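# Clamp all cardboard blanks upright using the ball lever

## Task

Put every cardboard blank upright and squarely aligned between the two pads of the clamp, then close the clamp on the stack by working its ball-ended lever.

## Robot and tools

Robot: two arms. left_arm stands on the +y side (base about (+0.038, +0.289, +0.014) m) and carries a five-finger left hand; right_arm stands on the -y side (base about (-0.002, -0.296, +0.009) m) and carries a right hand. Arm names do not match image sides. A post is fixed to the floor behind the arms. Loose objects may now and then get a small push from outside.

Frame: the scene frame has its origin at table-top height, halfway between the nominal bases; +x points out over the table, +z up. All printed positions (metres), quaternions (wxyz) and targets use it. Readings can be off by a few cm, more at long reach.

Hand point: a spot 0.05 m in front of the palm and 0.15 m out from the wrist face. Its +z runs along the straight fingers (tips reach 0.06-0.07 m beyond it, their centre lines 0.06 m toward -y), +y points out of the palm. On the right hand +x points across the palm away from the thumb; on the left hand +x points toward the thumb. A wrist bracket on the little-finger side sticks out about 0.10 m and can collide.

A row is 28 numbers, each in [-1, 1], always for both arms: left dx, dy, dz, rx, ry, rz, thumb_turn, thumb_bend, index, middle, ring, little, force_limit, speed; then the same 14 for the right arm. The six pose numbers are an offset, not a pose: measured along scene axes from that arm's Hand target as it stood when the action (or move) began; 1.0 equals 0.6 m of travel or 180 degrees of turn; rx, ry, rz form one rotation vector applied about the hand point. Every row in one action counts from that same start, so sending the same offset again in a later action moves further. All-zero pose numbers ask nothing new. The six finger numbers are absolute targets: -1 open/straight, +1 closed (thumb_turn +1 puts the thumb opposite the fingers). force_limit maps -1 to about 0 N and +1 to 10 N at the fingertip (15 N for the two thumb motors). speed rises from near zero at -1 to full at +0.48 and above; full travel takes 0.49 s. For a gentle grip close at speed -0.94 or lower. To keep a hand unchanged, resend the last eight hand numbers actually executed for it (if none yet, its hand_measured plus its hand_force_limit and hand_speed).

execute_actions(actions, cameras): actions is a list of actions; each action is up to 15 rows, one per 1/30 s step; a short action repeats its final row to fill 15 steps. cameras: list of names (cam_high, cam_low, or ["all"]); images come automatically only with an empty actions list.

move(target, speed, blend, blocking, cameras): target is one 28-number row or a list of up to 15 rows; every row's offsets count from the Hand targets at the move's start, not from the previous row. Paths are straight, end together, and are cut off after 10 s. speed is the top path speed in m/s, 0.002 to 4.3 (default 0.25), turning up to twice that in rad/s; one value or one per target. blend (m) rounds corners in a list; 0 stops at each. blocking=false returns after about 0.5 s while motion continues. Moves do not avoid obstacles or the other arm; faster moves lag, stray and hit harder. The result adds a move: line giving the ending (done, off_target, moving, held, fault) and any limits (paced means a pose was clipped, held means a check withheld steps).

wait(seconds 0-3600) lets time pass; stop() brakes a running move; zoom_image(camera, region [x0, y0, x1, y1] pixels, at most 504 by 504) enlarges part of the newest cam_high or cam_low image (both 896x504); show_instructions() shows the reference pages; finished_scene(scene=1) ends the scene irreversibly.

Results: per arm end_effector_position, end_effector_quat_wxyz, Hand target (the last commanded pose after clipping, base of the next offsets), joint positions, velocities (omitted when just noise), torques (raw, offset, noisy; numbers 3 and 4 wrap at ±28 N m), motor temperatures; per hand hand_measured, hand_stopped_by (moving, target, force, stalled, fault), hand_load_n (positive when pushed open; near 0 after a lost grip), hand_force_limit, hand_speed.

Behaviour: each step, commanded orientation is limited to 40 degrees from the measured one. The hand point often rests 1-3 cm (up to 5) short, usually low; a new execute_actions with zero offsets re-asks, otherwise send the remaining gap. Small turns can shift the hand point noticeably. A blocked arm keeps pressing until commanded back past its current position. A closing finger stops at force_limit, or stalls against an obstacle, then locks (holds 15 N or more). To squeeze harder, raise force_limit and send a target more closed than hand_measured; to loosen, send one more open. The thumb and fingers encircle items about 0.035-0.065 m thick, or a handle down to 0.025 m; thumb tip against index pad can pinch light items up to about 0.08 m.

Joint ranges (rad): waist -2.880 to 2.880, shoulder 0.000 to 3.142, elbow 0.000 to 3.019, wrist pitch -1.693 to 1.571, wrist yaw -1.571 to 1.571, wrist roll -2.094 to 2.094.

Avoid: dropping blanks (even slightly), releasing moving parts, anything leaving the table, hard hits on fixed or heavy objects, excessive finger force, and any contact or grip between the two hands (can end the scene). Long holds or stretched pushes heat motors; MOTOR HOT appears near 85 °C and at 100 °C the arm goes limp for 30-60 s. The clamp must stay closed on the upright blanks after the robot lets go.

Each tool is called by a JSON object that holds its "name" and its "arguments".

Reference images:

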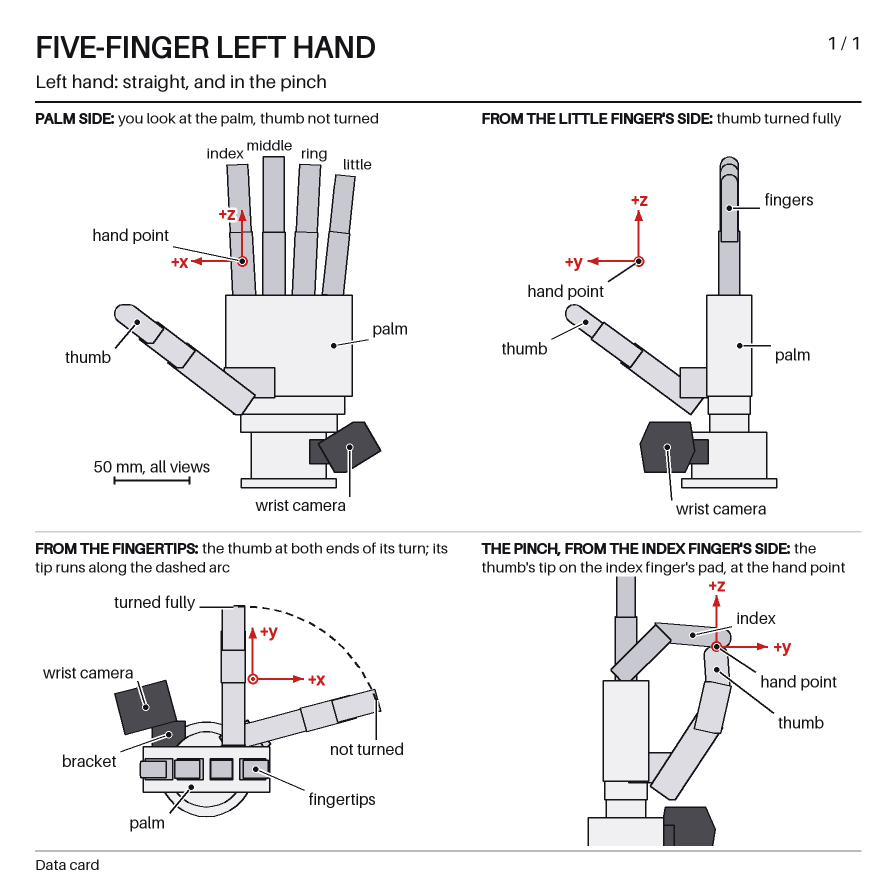

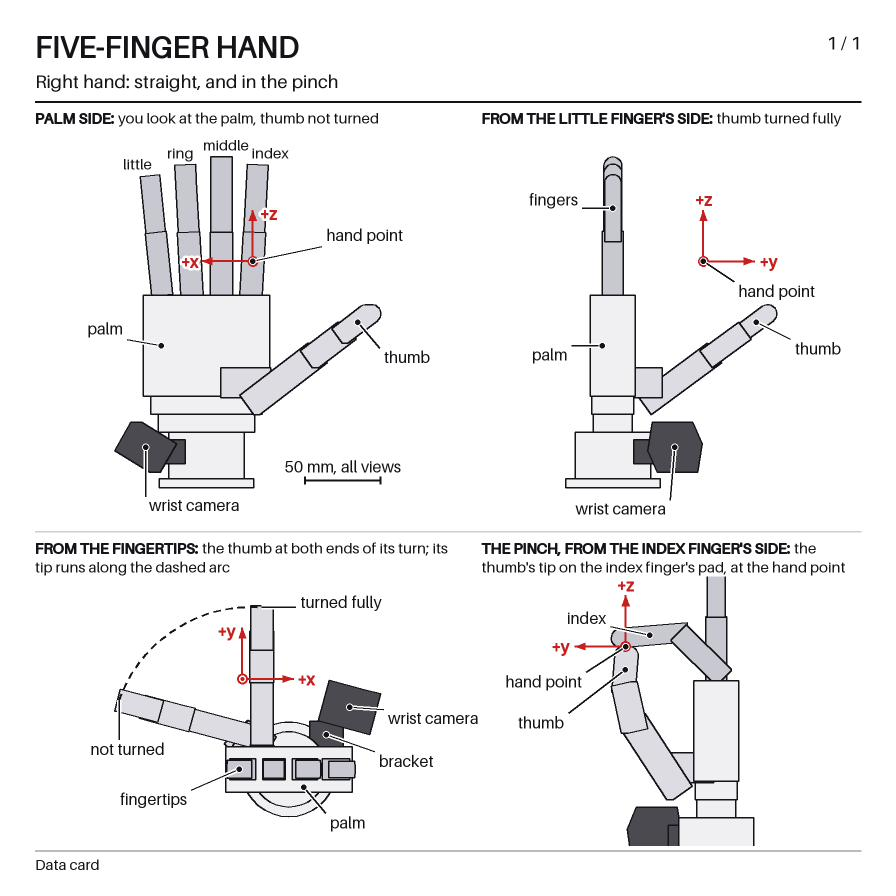

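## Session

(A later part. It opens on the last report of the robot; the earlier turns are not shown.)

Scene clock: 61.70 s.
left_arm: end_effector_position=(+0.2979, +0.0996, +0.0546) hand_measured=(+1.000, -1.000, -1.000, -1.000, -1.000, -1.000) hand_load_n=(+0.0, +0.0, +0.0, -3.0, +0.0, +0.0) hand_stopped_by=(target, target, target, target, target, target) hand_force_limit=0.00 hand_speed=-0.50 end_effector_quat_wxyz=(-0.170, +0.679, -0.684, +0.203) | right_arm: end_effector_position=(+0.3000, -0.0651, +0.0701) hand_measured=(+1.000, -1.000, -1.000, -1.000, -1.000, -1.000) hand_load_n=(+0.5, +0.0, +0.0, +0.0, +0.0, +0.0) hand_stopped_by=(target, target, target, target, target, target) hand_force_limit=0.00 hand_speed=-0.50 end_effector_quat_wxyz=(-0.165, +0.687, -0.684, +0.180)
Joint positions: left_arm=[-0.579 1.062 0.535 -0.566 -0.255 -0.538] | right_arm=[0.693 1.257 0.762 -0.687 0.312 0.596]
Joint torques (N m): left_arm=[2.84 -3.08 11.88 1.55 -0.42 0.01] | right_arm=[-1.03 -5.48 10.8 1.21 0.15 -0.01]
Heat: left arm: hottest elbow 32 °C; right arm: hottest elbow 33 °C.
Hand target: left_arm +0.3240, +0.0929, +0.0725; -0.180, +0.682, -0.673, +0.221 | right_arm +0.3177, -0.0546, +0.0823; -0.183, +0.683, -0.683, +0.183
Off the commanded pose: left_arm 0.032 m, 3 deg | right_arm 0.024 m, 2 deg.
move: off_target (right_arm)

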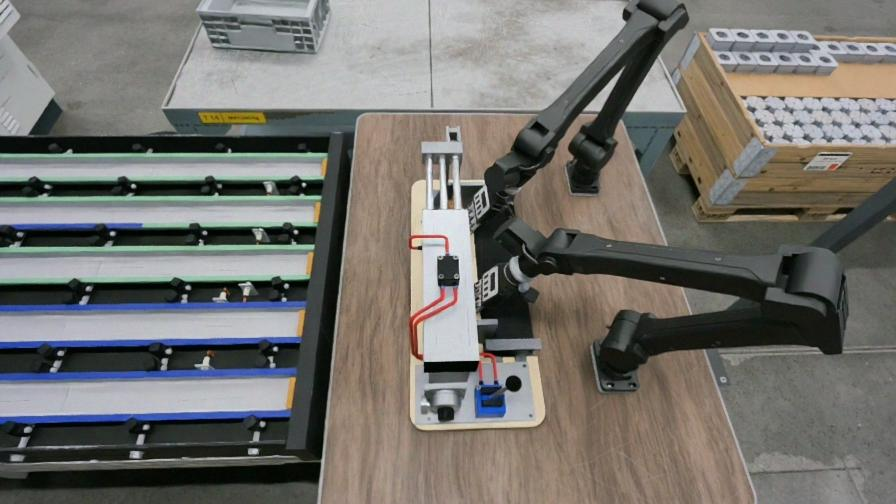

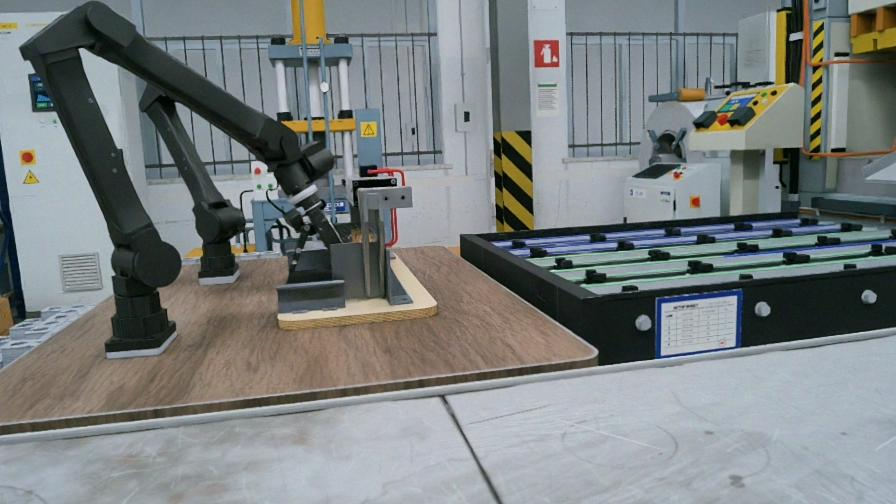

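{"name": "move", "arguments": {"target": [0,0,0,0,0,0,1,-1,-1,-1,-1,-1,0,-0.5,0.022,0,0.0,0,0,0,1,-1,-1,-1,-1,-1,0,-0.5], "speed": 0.04, "cameras": ["cam_high","cam_low"]}}

{"name": "zoom_image", "arguments": {"camera": "cam_low", "region": [325, 215, 395, 255]}}

Scene clock: 62.53 s.
left_arm: end_effector_position=(+0.2985, +0.0996, +0.0548) hand_measured=(+1.000, -1.000, -1.000, -1.000, -1.000, -1.000) hand_load_n=(+0.0, -0.5, +0.0, -3.0, +0.0, +0.0) hand_stopped_by=(target, target, target, target, target, target) hand_force_limit=0.00 hand_speed=-0.50 end_effector_quat_wxyz=(-0.170, +0.680, -0.684, +0.203) | right_arm: end_effector_position=(+0.3047, -0.0649, +0.0683) hand_measured=(+1.000, -1.000, -1.000, -1.000, -1.000, -1.000) hand_load_n=(+0.0, +0.0, +0.0, -1.5, -1.5, +0.0) hand_stopped_by=(target, target, target, target, target, target) hand_force_limit=0.00 hand_speed=-0.50 end_effector_quat_wxyz=(-0.161, +0.691, -0.682, +0.176)
Joint positions: left_arm=[-0.578 1.063 0.536 -0.566 -0.255 -0.538] | right_arm=[0.68 1.276 0.774 -0.684 0.298 0.577]
Joint torques (N m): left_arm=[2.67 -3.19 11.79 1.63 -0.43 0] | right_arm=[-1.79 -5.13 11.6 1.42 0.32 -0.05]
Heat: left arm: hottest elbow 32 °C; right arm: hottest elbow 33 °C.
Hand target: left_arm +0.3239, +0.0927, +0.0726; -0.180, +0.682, -0.673, +0.221 | right_arm +0.3310, -0.0546, +0.0823; -0.183, +0.683, -0.683, +0.183
Off the commanded pose: left_arm 0.032 m, 3 deg | right_arm 0.031 m, 3 deg.
move: off_target (right_arm)

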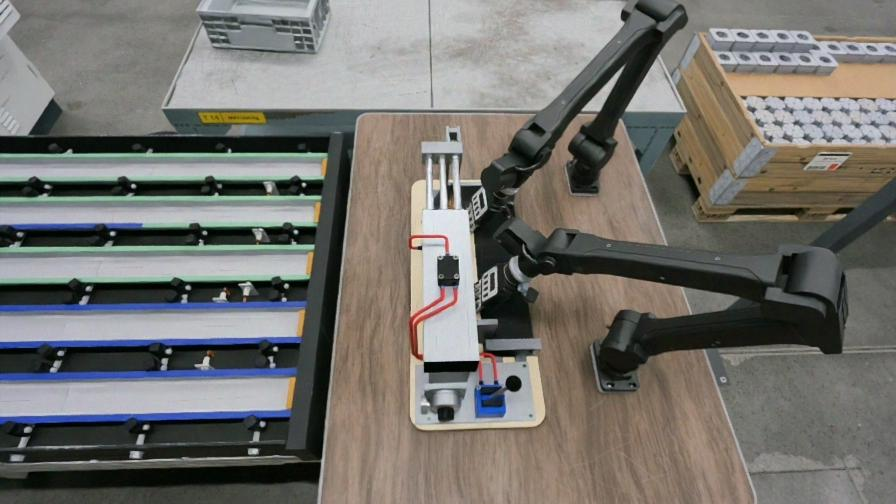

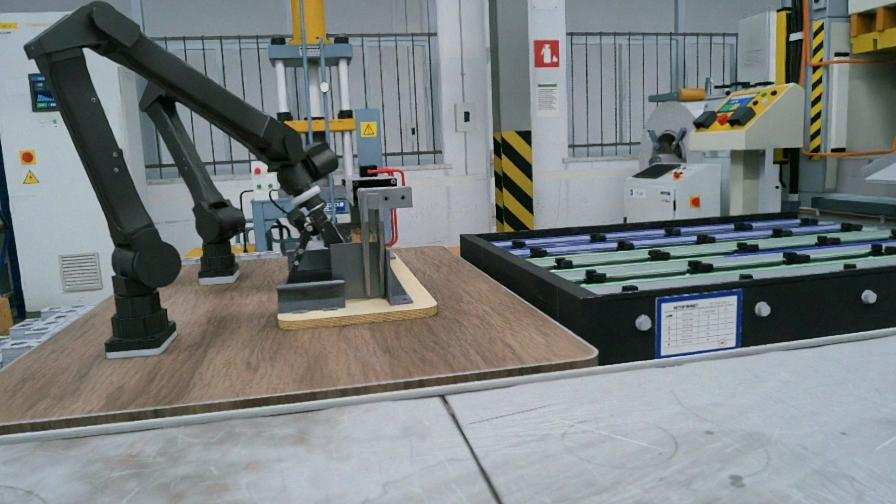

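Scaled by 7.200 from the camera's image (finer frame: 1280x720).

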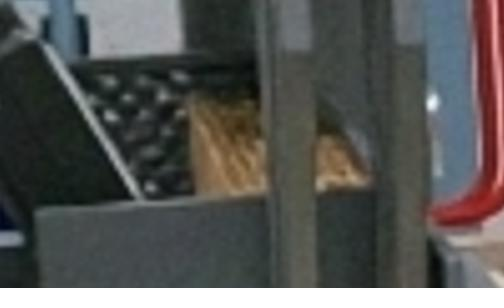

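{"name": "move", "arguments": {"target": [0.03,0,0,0,0,0,1,-1,-1,-1,-1,-1,0,-0.5,0.022,0,0.008,0,0,0,1,-1,-1,-1,-1,-1,0,-0.5], "speed": 0.04, "cameras": ["cam_high","cam_low"]}}

{"name": "zoom_image", "arguments": {"camera": "cam_low", "region": [325, 215, 395, 255]}}

Scene clock: 63.70 s.
left_arm: end_effector_position=(+0.3007, +0.1008, +0.0567) hand_measured=(+1.000, -1.000, -1.000, -1.000, -1.000, -1.000) hand_load_n=(+0.0, +0.0, +0.0, -7.5, -5.5, +0.0) hand_stopped_by=(target, target, target, target, target, target) hand_force_limit=0.00 hand_speed=-0.50 end_effector_quat_wxyz=(-0.162, +0.678, -0.689, +0.197) | right_arm: end_effector_position=(+0.3058, -0.0657, +0.0691) hand_measured=(+1.000, -1.000, -1.000, -1.000, -1.000, -1.000) hand_load_n=(+0.0, +0.5, +0.0, -2.0, -4.0, +0.0) hand_stopped_by=(target, target, target, target, target, target) hand_force_limit=0.00 hand_speed=-0.50 end_effector_quat_wxyz=(-0.153, +0.697, -0.680, +0.169)
Joint positions: left_arm=[-0.558 1.075 0.554 -0.584 -0.23 -0.516] | right_arm=[0.669 1.288 0.791 -0.704 0.281 0.56]
Joint torques (N m): left_arm=[3.55 -1.26 12.66 3.02 -0.8 0.07] | right_arm=[-2.61 -4.89 12.72 1.81 0.66 -0.11]
Motor temperatures (°C): left_arm=[25 28 33 24 26 21] | right_arm=[27 22 33 25 28 24]
Heat: left arm: hottest elbow 33 °C; right arm: hottest elbow 33 °C.
Hand target: left_arm +0.3418, +0.0928, +0.0724; -0.180, +0.682, -0.673, +0.221 | right_arm +0.3442, -0.0546, +0.0871; -0.183, +0.683, -0.683, +0.183
Off the commanded pose: left_arm 0.045 m, 4 deg | right_arm 0.044 m, 4 deg.
move: off_target (left_arm, right_arm)

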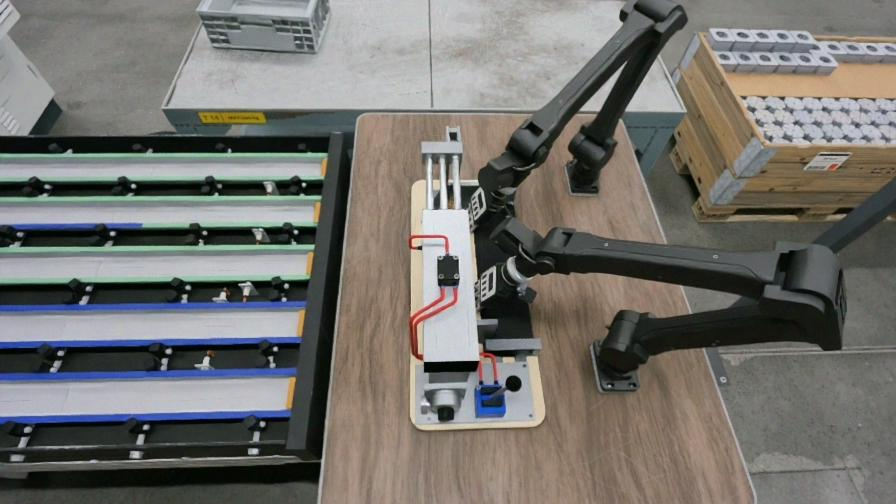

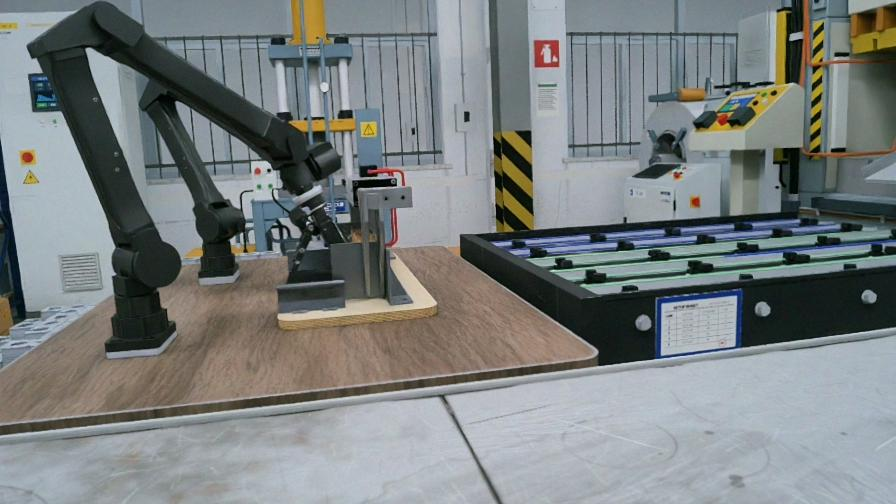

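Scaled by 7.200 from the camera's image (finer frame: 1280x720).

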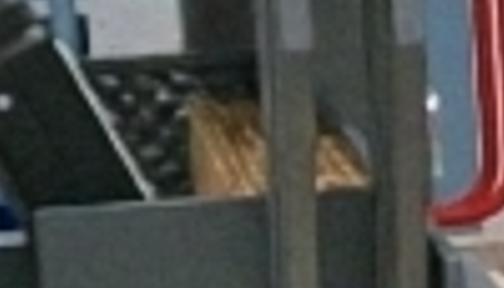

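{"name": "zoom_image", "arguments": {"camera": "cam_high", "region": [410, 330, 550, 440]}}

{"name": "zoom_image", "arguments": {"camera": "cam_high", "region": [450, 180, 530, 250]}}

Scaled by 3.600 from the camera's image (finer frame: 1280x720).

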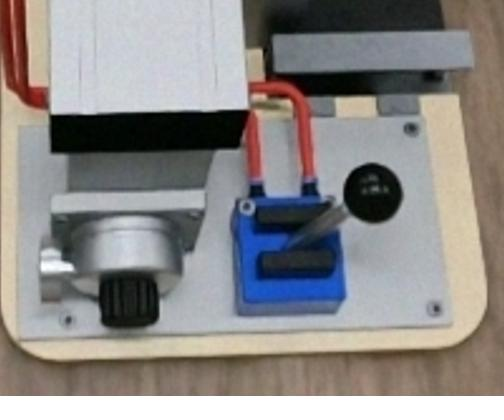

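Scaled by 6.300 from the camera's image (finer frame: 1280x720).

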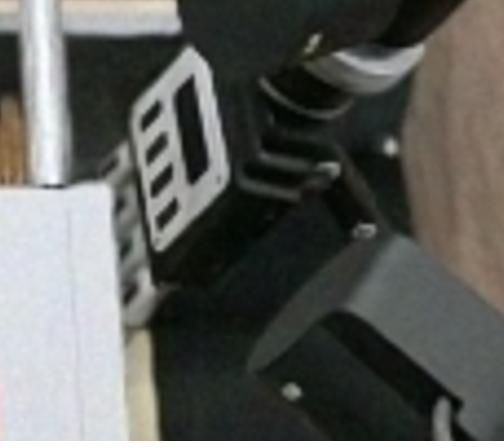

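{"name": "move", "arguments": {"target": [[-0.217,0,0.0,0,0,0,1,-1,-1,-1,-1,-1,0,-0.5,0,0,0,0,0,0,1,-1,-1,-1,-1,-1,0,-0.5],[-0.25,0,0.24,0.019,0.0165,0.001,1,-1,-1,-1,-1,-1,0,-0.5,0,0,0,0,0,0,1,-1,-1,-1,-1,-1,0,-0.5]], "speed": 0.15, "blend": [0.02, 0], "cameras": ["cam_high","cam_low"]}}

{"name": "zoom_image", "arguments": {"camera": "cam_low", "region": [325, 215, 395, 255]}}

{"name": "zoom_image", "arguments": {"camera": "cam_high", "region": [450, 200, 530, 350]}}

Scene clock: 68.03 s.
left_arm: end_effector_position=(+0.1873, +0.1036, +0.1958) hand_measured=(+1.000, -1.000, -1.000, -1.000, -1.000, -1.000) hand_load_n=(+0.0, +0.0, +0.0, +0.0, -0.5, +0.0) hand_stopped_by=(target, target, target, target, target, target) hand_force_limit=0.00 hand_speed=-0.50 end_effector_quat_wxyz=(-0.186, +0.683, -0.687, +0.165) | right_arm: end_effector_position=(+0.3059, -0.0649, +0.0679) hand_measured=(+1.000, -1.000, -1.000, -1.000, -1.000, -1.000) hand_load_n=(+0.0, +0.0, +0.0, -2.5, -4.0, +0.0) hand_stopped_by=(target, target, target, target, target, target) hand_force_limit=0.00 hand_speed=-0.50 end_effector_quat_wxyz=(-0.152, +0.698, -0.680, +0.166)
Joint positions: left_arm=[-0.944 0.756 0.79 -1.33 -0.426 -0.907] | right_arm=[0.668 1.294 0.793 -0.704 0.276 0.559]
Joint torques (N m): left_arm=[0.32 -0.79 12.62 0.57 -0.43 -0.17] | right_arm=[-2.55 -5.42 12.52 1.77 0.82 -0.06]
Heat: left arm: hottest elbow 34 °C; right arm: hottest elbow 34 °C.
Hand target: left_arm +0.1919, +0.0928, +0.2165; -0.183, +0.683, -0.683, +0.182 | right_arm +0.3441, -0.0547, +0.0869; -0.183, +0.683, -0.683, +0.183
Off the commanded pose: left_arm 0.024 m, 2 deg | right_arm 0.044 m, 4 deg.
move: off_target (left_arm)

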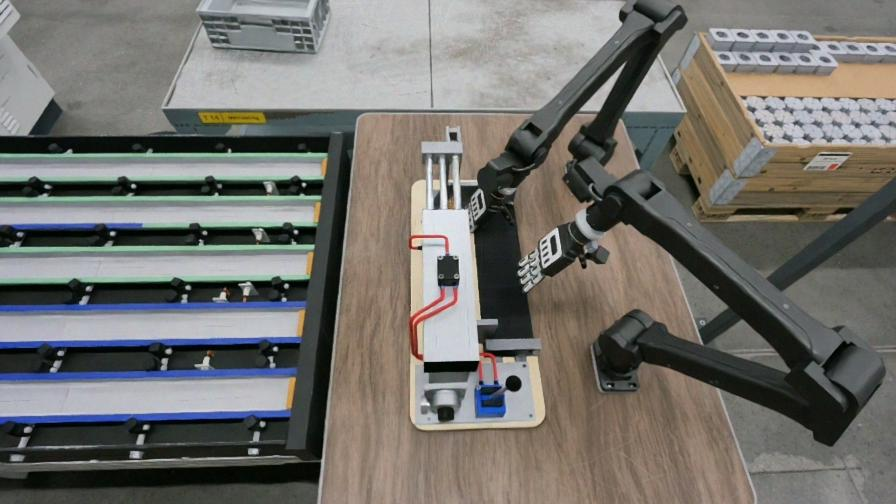

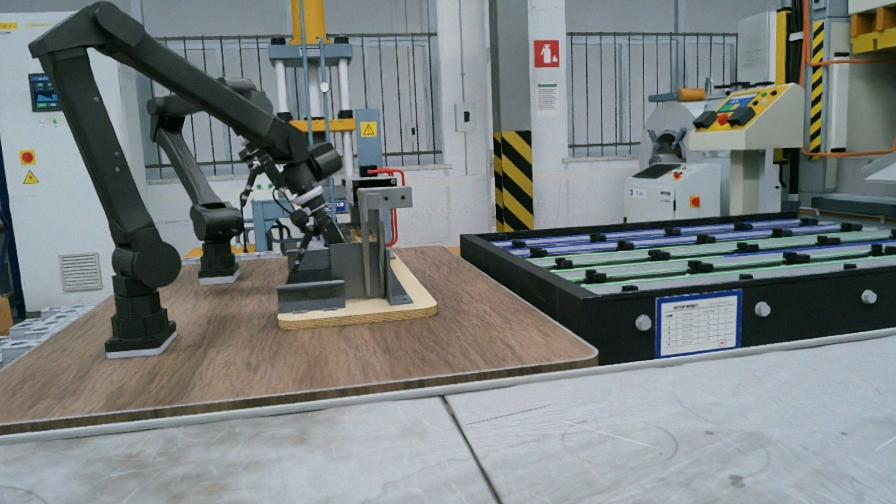

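Scaled by 7.200 from the camera's image (finer frame: 1280x720).

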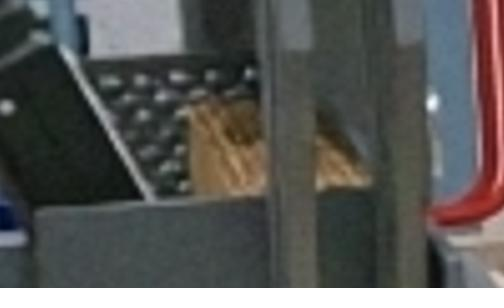

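Scaled by 3.360 from the camera's image (finer frame: 1280x720).

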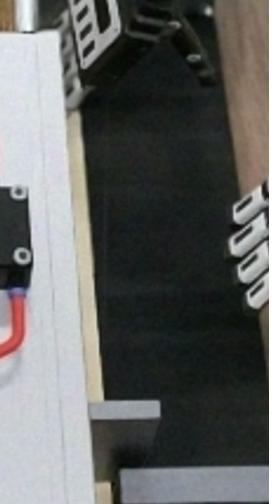

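{"name": "move", "arguments": {"target": [[-0.01,0.475,0.02,0,0.083,0,1,-1,-1,-1,-1,-1,0,-0.5,-0.10,0.0,0,0,0,0,1,-1,-1,-1,-1,-1,0,-0.5]], "speed": 0.15, "cameras": ["cam_high","cam_low"]}}

{"name": "zoom_image", "arguments": {"camera": "cam_low", "region": [325, 215, 395, 255]}}

Scene clock: 71.20 s.
left_arm: end_effector_position=(+0.1774, +0.3688, +0.2078) hand_measured=(+1.000, -1.000, -1.000, -1.000, -1.000, -1.000) hand_load_n=(+0.0, +0.0, +0.0, +0.0, +0.0, -0.5) hand_stopped_by=(target, target, target, target, target, target) hand_force_limit=0.00 hand_speed=-0.50 end_effector_quat_wxyz=(-0.071, +0.703, -0.702, +0.088) | right_arm: end_effector_position=(+0.2880, -0.0548, +0.0856) hand_measured=(+1.000, -1.000, -1.000, -1.000, -1.000, -1.000) hand_load_n=(+0.0, +0.0, +0.0, +0.0, +0.0, +0.0) hand_stopped_by=(target, target, target, target, target, target) hand_force_limit=0.00 hand_speed=-0.50 end_effector_quat_wxyz=(-0.183, +0.683, -0.683, +0.183)
Joint positions: left_arm=[0.671 0.777 0.84 -1.465 0.152 0.626] | right_arm=[0.742 1.204 0.756 -0.71 0.332 0.639]
Joint torques (N m): left_arm=[2.26 -1.14 12.88 0.39 0.43 0] | right_arm=[0.15 -6.65 7.83 0.4 0.34 0.14]
Heat: left arm: hottest elbow 35 °C; right arm: hottest elbow 34 °C.
Hand target: left_arm +0.1859, +0.3778, +0.2285; -0.093, +0.701, -0.701, +0.092 | right_arm +0.2841, -0.0547, +0.0870; -0.183, +0.683, -0.683, +0.183
Off the commanded pose: left_arm 0.024 m, 3 deg | right_arm 0.004 m, 0 deg.
move: off_target (left_arm)

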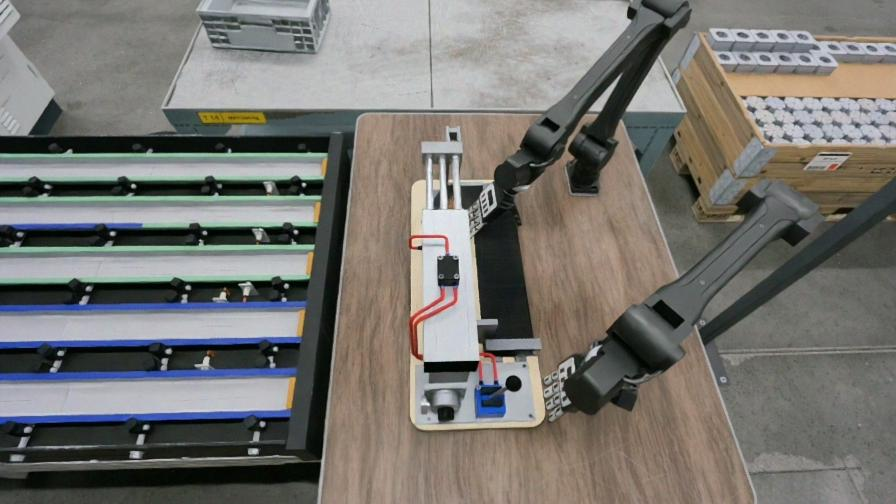

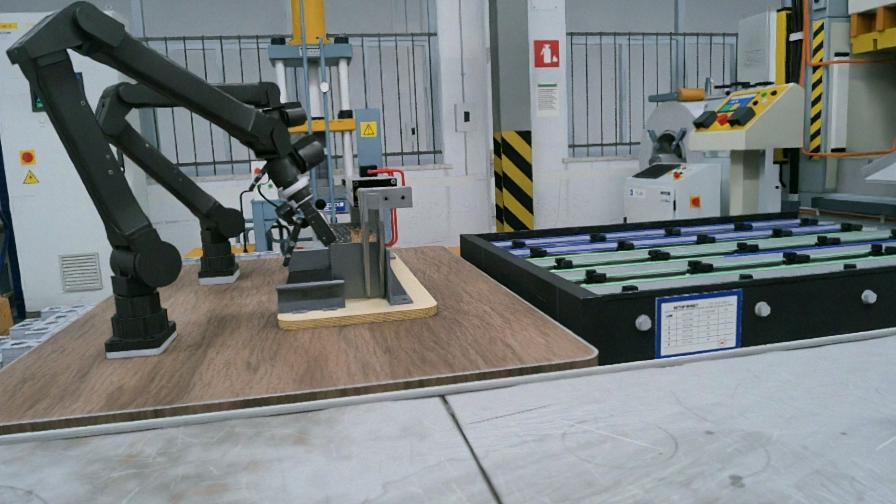

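Scaled by 7.200 from the camera's image (finer frame: 1280x720).

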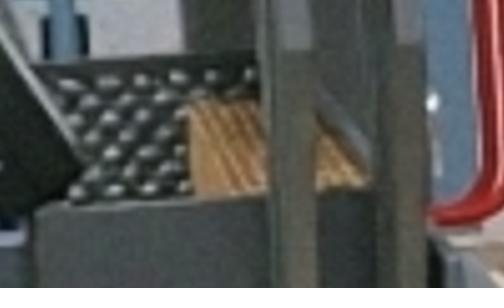

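{"name": "move", "arguments": {"target": [[0,0,0,0,0,0,1,-1,-1,-1,-1,-1,0,-0.5,-0.04,0.1,0,0,0,0,1,-1,-1,-1,-1,-1,0,-0.5],[0,0,0,0,0,0,1,-1,-1,-1,-1,-1,0,-0.5,0.08,0.1,-0.005,0,0,0,1,-1,-1,-1,-1,-1,0,-0.5]], "speed": 0.08, "cameras": ["cam_high","cam_low"]}}

{"name": "zoom_image", "arguments": {"camera": "cam_low", "region": [325, 215, 395, 255]}}

Scene clock: 74.13 s.
left_arm: end_effector_position=(+0.1774, +0.3689, +0.2078) hand_measured=(+1.000, -1.000, -1.000, -1.000, -1.000, -1.000) hand_load_n=(+0.0, +0.0, +0.0, +0.0, +0.0, +0.0) hand_stopped_by=(target, target, target, target, target, target) hand_force_limit=0.00 hand_speed=-0.50 end_effector_quat_wxyz=(-0.071, +0.703, -0.702, +0.088) | right_arm: end_effector_position=(+0.3046, -0.0062, +0.0715) hand_measured=(+1.000, -1.000, -1.000, -1.000, -1.000, -1.000) hand_load_n=(+0.0, +0.0, +0.0, -1.5, -2.0, +0.0) hand_stopped_by=(target, target, target, target, target, target) hand_force_limit=0.00 hand_speed=-0.50 end_effector_quat_wxyz=(-0.162, +0.693, -0.680, +0.177)
Joint positions: left_arm=[0.671 0.777 0.84 -1.465 0.153 0.627] | right_arm=[0.805 1.38 0.882 -0.725 0.343 0.694]
Joint torques (N m): left_arm=[1.96 -1.2 12.85 0.35 0.43 0] | right_arm=[-2.14 -6.24 11.7 1.39 0.47 -0.08]
Heat: left arm: hottest elbow 36 °C; right arm: hottest elbow 34 °C.
Hand target: left_arm +0.1859, +0.3778, +0.2285; -0.093, +0.701, -0.701, +0.092 | right_arm +0.3321, +0.0055, +0.0842; -0.183, +0.683, -0.683, +0.183
Off the commanded pose: left_arm 0.024 m, 3 deg | right_arm 0.032 m, 3 deg.
move: off_target (right_arm)

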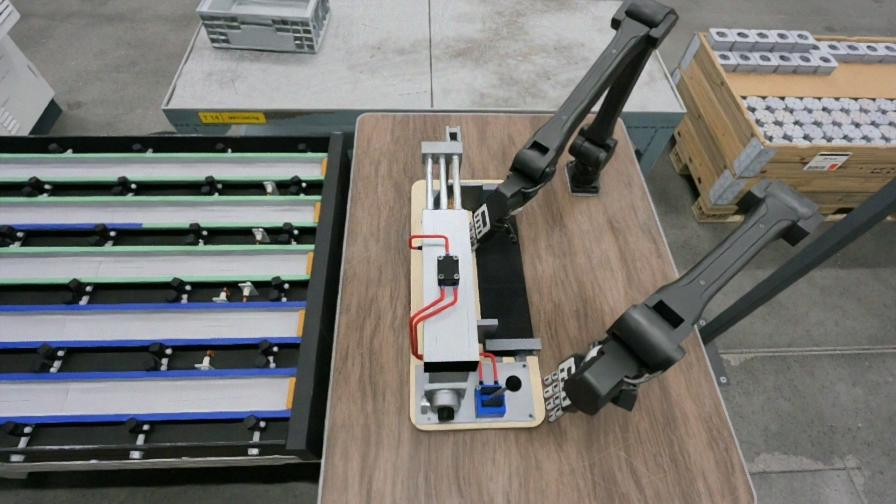

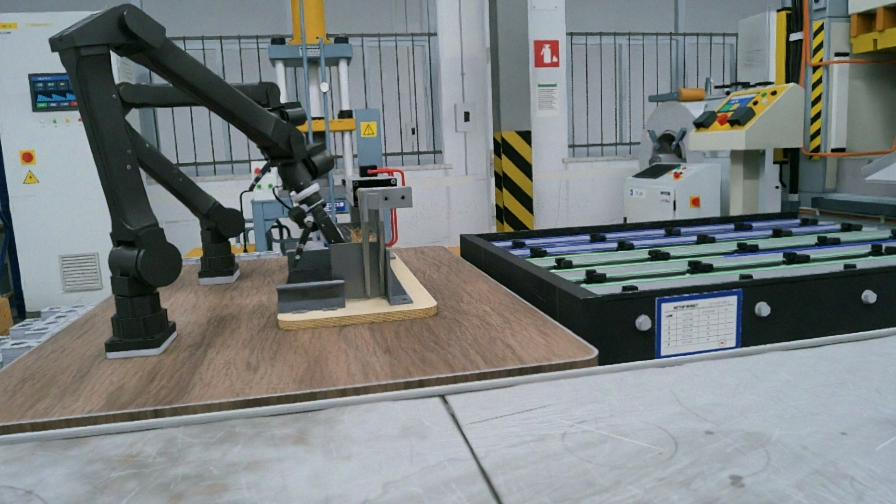

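Scaled by 7.200 from the camera's image (finer frame: 1280x720).

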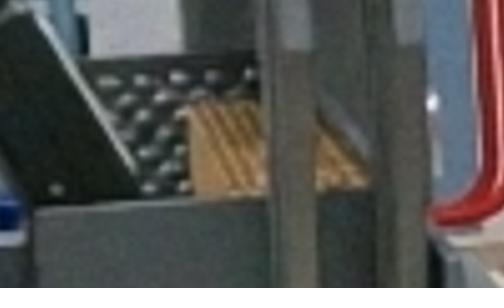

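{"name": "zoom_image", "arguments": {"camera": "cam_high", "region": [470, 330, 630, 440]}}

Scaled by 3.150 from the camera's image (finer frame: 1280x720).

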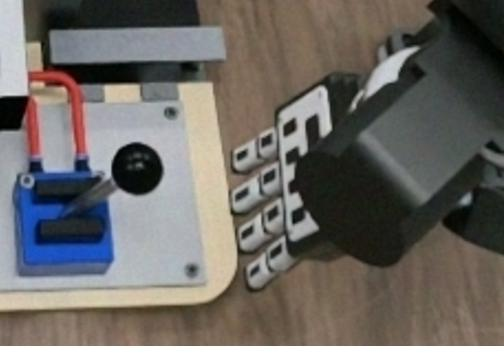

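{"name": "move", "arguments": {"target": [0.075,0,-0.02,0,0,0,1,-1,-1,-1,-1,-1,0,-0.5,0,0,0,0,0,0,1,-1,-1,-1,-1,-1,0,-0.5], "speed": 0.08, "cameras": ["cam_high","cam_low"]}}

{"name": "zoom_image", "arguments": {"camera": "cam_high", "region": [450, 330, 610, 440]}}

Scene clock: 76.23 s.
left_arm: end_effector_position=(+0.2129, +0.3695, +0.1968) hand_measured=(+1.000, -1.000, -1.000, -1.000, -1.000, -1.000) hand_load_n=(+0.0, +0.0, +0.0, +0.0, +0.0, +0.0) hand_stopped_by=(target, target, target, target, target, target) hand_force_limit=0.00 hand_speed=-0.50 end_effector_quat_wxyz=(-0.063, +0.705, -0.701, +0.086) | right_arm: end_effector_position=(+0.3045, -0.0056, +0.0716) hand_measured=(+1.000, -1.000, -1.000, -1.000, -1.000, -1.000) hand_load_n=(+0.0, +0.0, +0.0, -1.5, -2.0, +0.0) hand_stopped_by=(target, target, target, target, target, target) hand_force_limit=0.00 hand_speed=-0.50 end_effector_quat_wxyz=(-0.162, +0.694, -0.680, +0.176)
Joint positions: left_arm=[0.578 0.878 0.856 -1.383 0.137 0.533] | right_arm=[0.805 1.381 0.884 -0.725 0.341 0.693]
Joint torques (N m): left_arm=[0.56 -2.37 12.82 1.18 0.09 -0.16] | right_arm=[-2.14 -6.36 11.62 1.39 0.56 -0.05]
Heat: left arm: hottest elbow 36 °C; right arm: hottest elbow 35 °C.
Hand target: left_arm +0.2309, +0.3778, +0.2164; -0.093, +0.701, -0.701, +0.092 | right_arm +0.3322, +0.0054, +0.0840; -0.183, +0.683, -0.683, +0.183
Off the commanded pose: left_arm 0.028 m, 4 deg | right_arm 0.032 m, 3 deg.
move: off_target (left_arm)

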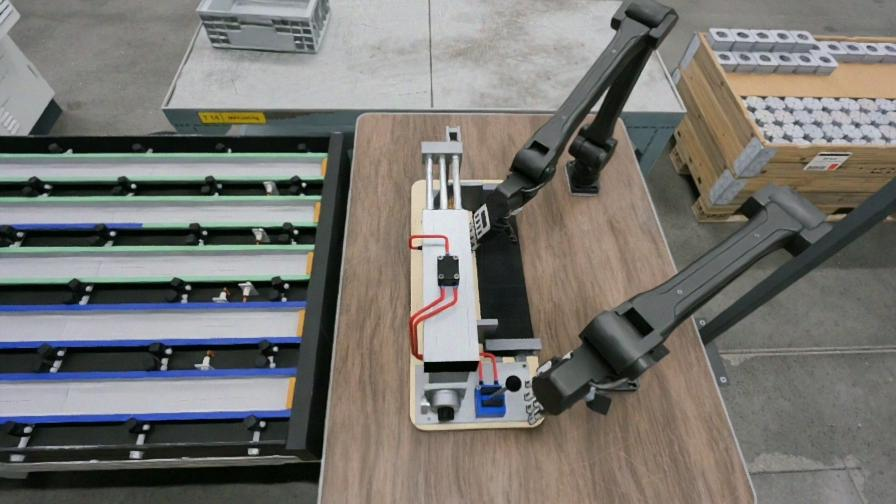

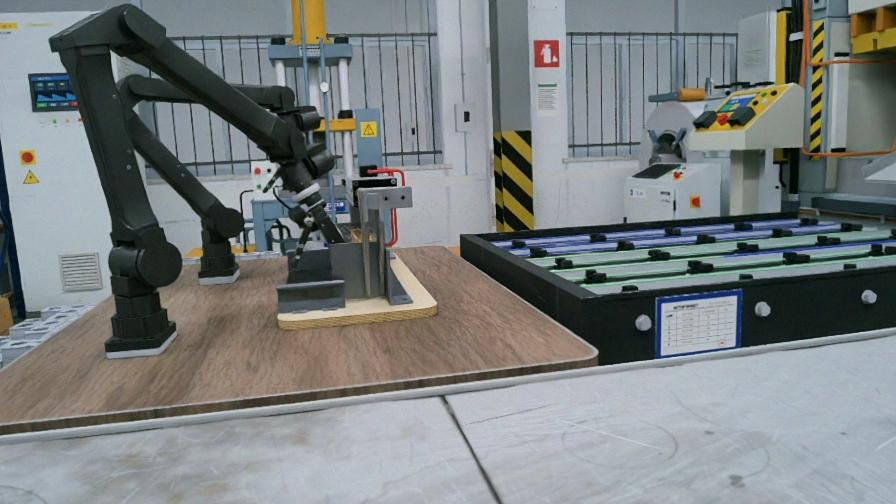

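Scaled by 3.150 from the camera's image (finer frame: 1280x720).

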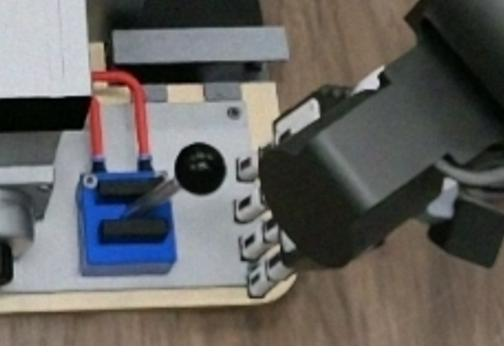

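{"name": "move", "arguments": {"target": [-0.02,0,-0.025,0,-0.09,0,1,-1,-1,-1,-1,-1,0,-0.5,0,0,0,0,0,0,1,-1,-1,-1,-1,-1,0,-0.5], "speed": 0.1, "cameras": ["cam_high","cam_low"]}}

{"name": "zoom_image", "arguments": {"camera": "cam_high", "region": [450, 330, 610, 440]}}

Scene clock: 78.97 s.
left_arm: end_effector_position=(+0.2178, +0.3749, +0.2049) hand_measured=(+1.000, -1.000, -1.000, -1.000, -1.000, -1.000) hand_load_n=(+0.0, +0.0, -1.5, -0.5, +0.0, +0.0) hand_stopped_by=(target, target, target, target, target, target) hand_force_limit=0.00 hand_speed=-0.50 end_effector_quat_wxyz=(-0.184, +0.682, -0.682, +0.188) | right_arm: end_effector_position=(+0.3045, -0.0054, +0.0718) hand_measured=(+1.000, -1.000, -1.000, -1.000, -1.000, -1.000) hand_load_n=(+0.0, +0.0, +0.0, -1.0, -2.0, +0.0) hand_stopped_by=(target, target, target, target, target, target) hand_force_limit=0.00 hand_speed=-0.50 end_effector_quat_wxyz=(-0.162, +0.694, -0.680, +0.175)
Joint positions: left_arm=[0.755 0.673 0.768 -1.254 0.348 0.651] | right_arm=[0.805 1.381 0.884 -0.725 0.34 0.693]
Joint torques (N m): left_arm=[2.08 -1.03 8.2 2.03 0.72 -0.02] | right_arm=[-2.2 -6.3 11.6 1.39 0.6 -0.04]
Heat: left arm: hottest elbow 36 °C; right arm: hottest elbow 35 °C.
Hand target: left_arm +0.2189, +0.3778, +0.2014; -0.191, +0.681, -0.681, +0.190 | right_arm +0.3321, +0.0054, +0.0841; -0.183, +0.683, -0.683, +0.183
Off the commanded pose: left_arm 0.005 m, 1 deg | right_arm 0.032 m, 3 deg.
move: done

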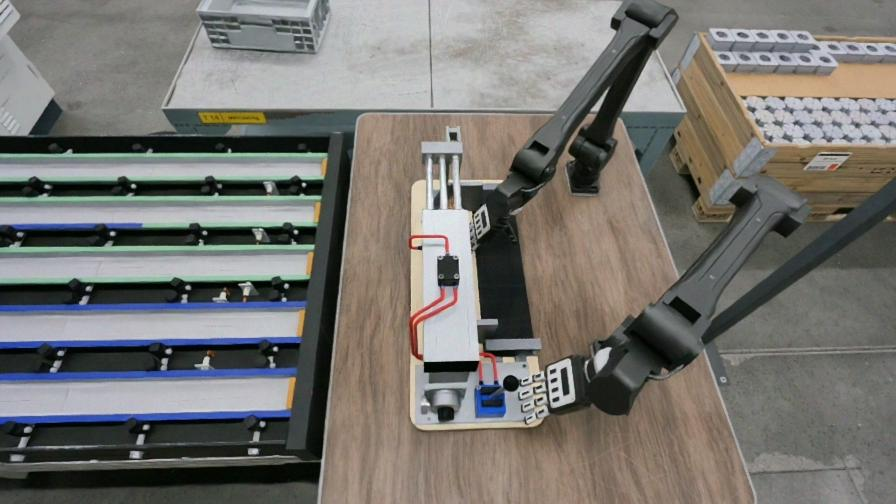

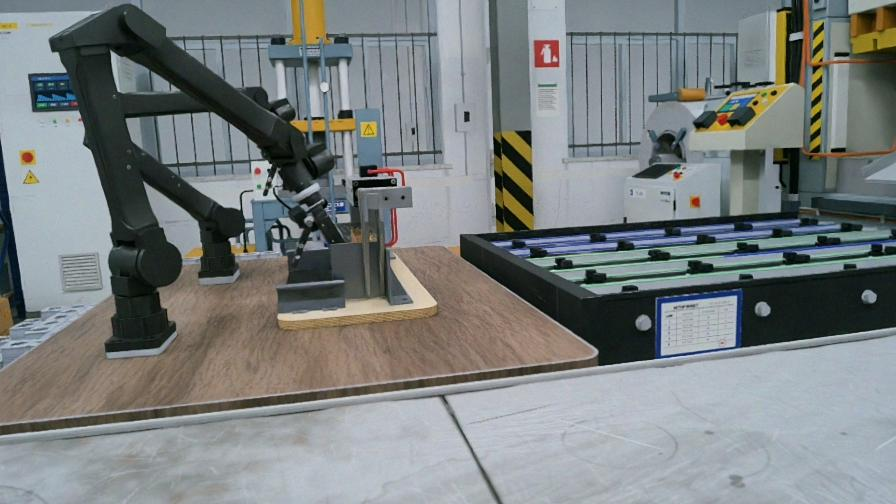

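Scaled by 3.150 from the camera's image (finer frame: 1280x720).

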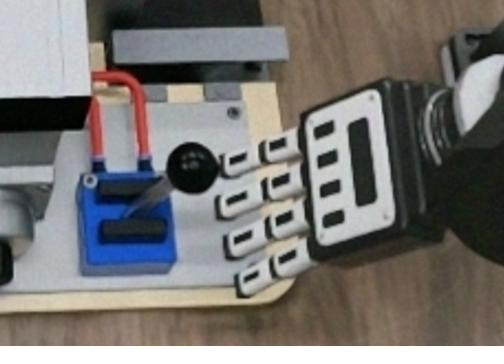

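{"name": "move", "arguments": {"target": [[-0.05,-0.01,-0.02,0,0,0,1,-1,-1,-1,-1,-1,0,-0.5,0,0,0,0,0,0,1,-1,-1,-1,-1,-1,0,-0.5],[-0.04,-0.01,-0.05,0,0,0,1,-1,-1,-1,-1,-1,0,-0.5,0,0,0,0,0,0,1,-1,-1,-1,-1,-1,0,-0.5],[0.04,-0.01,-0.05,0,0,0,1,-1,-1,-1,-1,-1,0,-0.5,0,0,0,0,0,0,1,-1,-1,-1,-1,-1,0,-0.5]], "speed": 0.08, "blend": [0.01, 0.01, 0], "cameras": ["cam_high","cam_low"]}}

{"name": "zoom_image", "arguments": {"camera": "cam_high", "region": [450, 330, 610, 440]}}

Scene clock: 81.23 s.
left_arm: end_effector_position=(+0.2348, +0.3691, +0.1650) hand_measured=(+1.000, -1.000, -1.000, -1.000, -1.000, -1.000) hand_load_n=(+0.0, +0.0, -0.5, +0.0, +0.0, +0.0) hand_stopped_by=(target, target, target, target, target, target) hand_force_limit=0.00 hand_speed=-0.50 end_effector_quat_wxyz=(-0.179, +0.684, -0.682, +0.187) | right_arm: end_effector_position=(+0.3044, -0.0053, +0.0716) hand_measured=(+1.000, -1.000, -1.000, -1.000, -1.000, -1.000) hand_load_n=(+0.0, +0.0, +0.0, -1.5, -2.0, +0.0) hand_stopped_by=(target, target, target, target, target, target) hand_force_limit=0.00 hand_speed=-0.50 end_effector_quat_wxyz=(-0.162, +0.694, -0.680, +0.175)
Joint positions: left_arm=[0.671 0.703 0.673 -1.113 0.313 0.57] | right_arm=[0.805 1.381 0.884 -0.725 0.34 0.693]
Joint torques (N m): left_arm=[0.38 -0.73 10.22 1.94 0.3 -0.19] | right_arm=[-2.14 -6.36 11.58 1.4 0.63 -0.04]
Heat: left arm: hottest elbow 36 °C; right arm: hottest elbow 35 °C.
Hand target: left_arm +0.2429, +0.3718, +0.1715; -0.191, +0.681, -0.681, +0.190 | right_arm +0.3321, +0.0053, +0.0839; -0.183, +0.683, -0.683, +0.183
Off the commanded pose: left_arm 0.011 m, 1 deg | right_arm 0.032 m, 3 deg.
move: off_target (left_arm); blend cut to 0.0095 m at target 1, 0.0095 m at target 2

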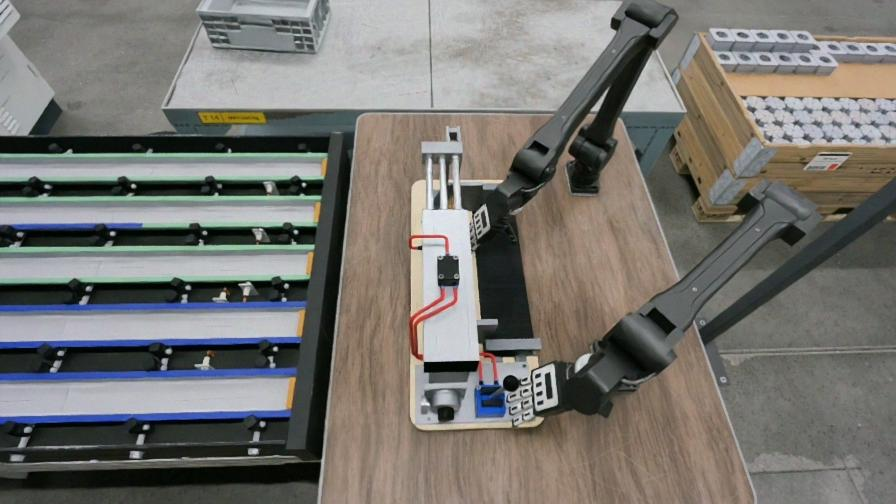

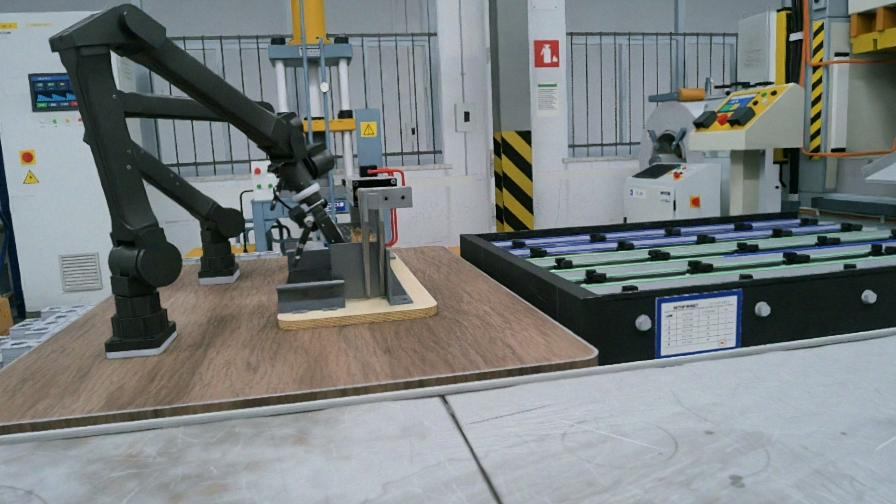

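Scaled by 3.150 from the camera's image (finer frame: 1280x720).

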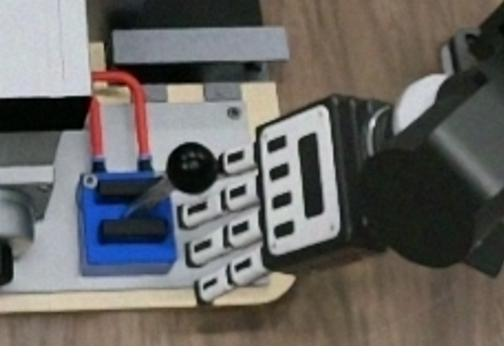

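{"name": "move", "arguments": {"target": [0.07,0,0,0,0,0,1,-1,-1,-1,-1,-1,0,-0.5,0,0,0,0,0,0,1,-1,-1,-1,-1,-1,0,-0.5], "speed": 0.06, "cameras": ["cam_high","cam_low"]}}

{"name": "zoom_image", "arguments": {"camera": "cam_high", "region": [450, 330, 610, 440]}}

Scene clock: 82.87 s.
left_arm: end_effector_position=(+0.2602, +0.3630, +0.1496) hand_measured=(+1.000, -1.000, -1.000, -1.000, -1.000, -1.000) hand_load_n=(+0.5, +0.0, -2.0, -1.0, +0.0, +0.0) hand_stopped_by=(target, target, target, target, target, target) hand_force_limit=0.00 hand_speed=-0.50 end_effector_quat_wxyz=(-0.161, +0.689, -0.683, +0.179) | right_arm: end_effector_position=(+0.3044, -0.0053, +0.0716) hand_measured=(+1.000, -1.000, -1.000, -1.000, -1.000, -1.000) hand_load_n=(+0.0, +0.0, +0.0, -1.5, -2.0, +0.0) hand_stopped_by=(target, target, target, target, target, target) hand_force_limit=0.00 hand_speed=-0.50 end_effector_quat_wxyz=(-0.162, +0.694, -0.680, +0.175)
Joint positions: left_arm=[0.568 0.8 0.675 -1.032 0.263 0.474] | right_arm=[0.805 1.381 0.884 -0.725 0.339 0.693]
Joint torques (N m): left_arm=[0.21 -1.08 13.08 2.43 0.36 -0.21] | right_arm=[-2.2 -6.3 11.58 1.4 0.62 -0.05]
Heat: left arm: hottest elbow 36 °C; right arm: hottest elbow 35 °C.
Hand target: left_arm +0.2849, +0.3718, +0.1715; -0.191, +0.681, -0.681, +0.190 | right_arm +0.3320, +0.0054, +0.0839; -0.183, +0.683, -0.683, +0.183
Off the commanded pose: left_arm 0.034 m, 4 deg | right_arm 0.032 m, 3 deg.
move: off_target (left_arm)

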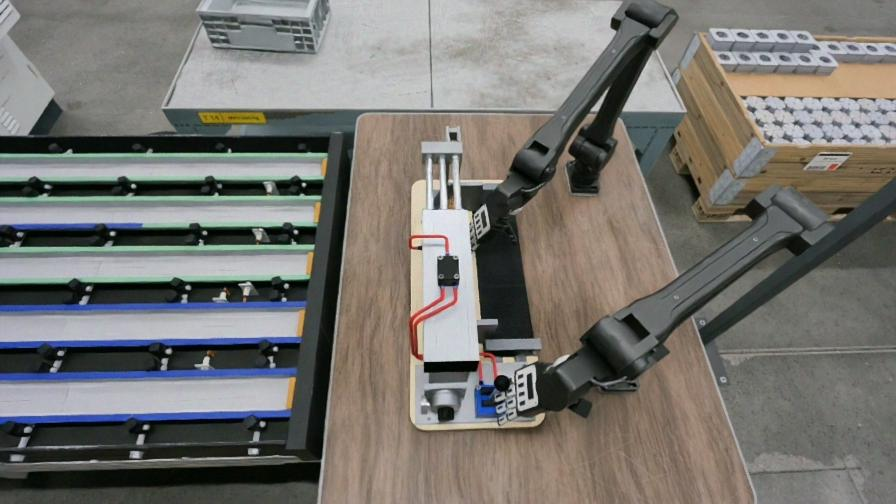

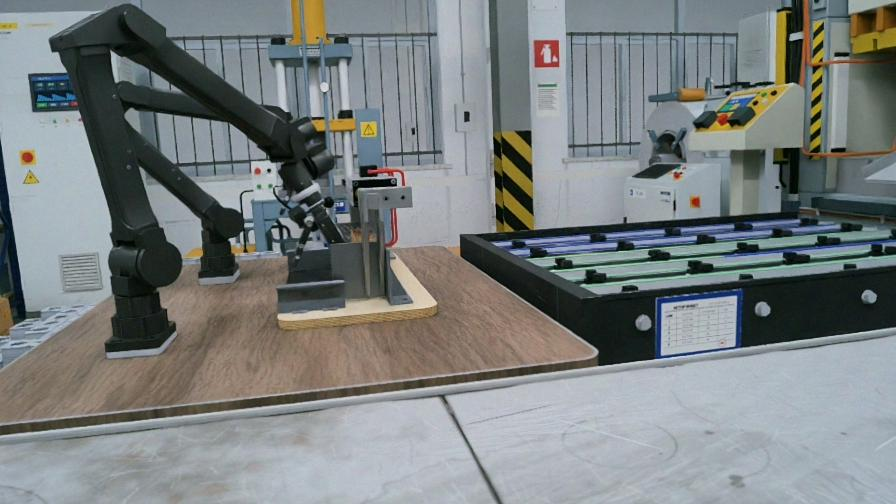

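Scaled by 3.150 from the camera's image (finer frame: 1280x720).

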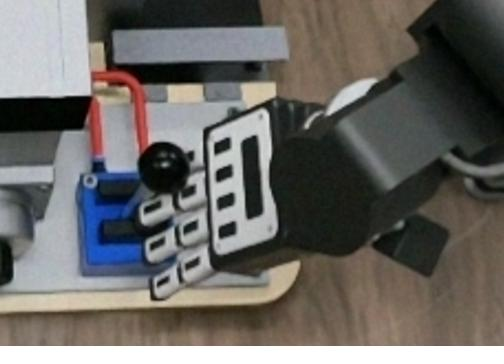

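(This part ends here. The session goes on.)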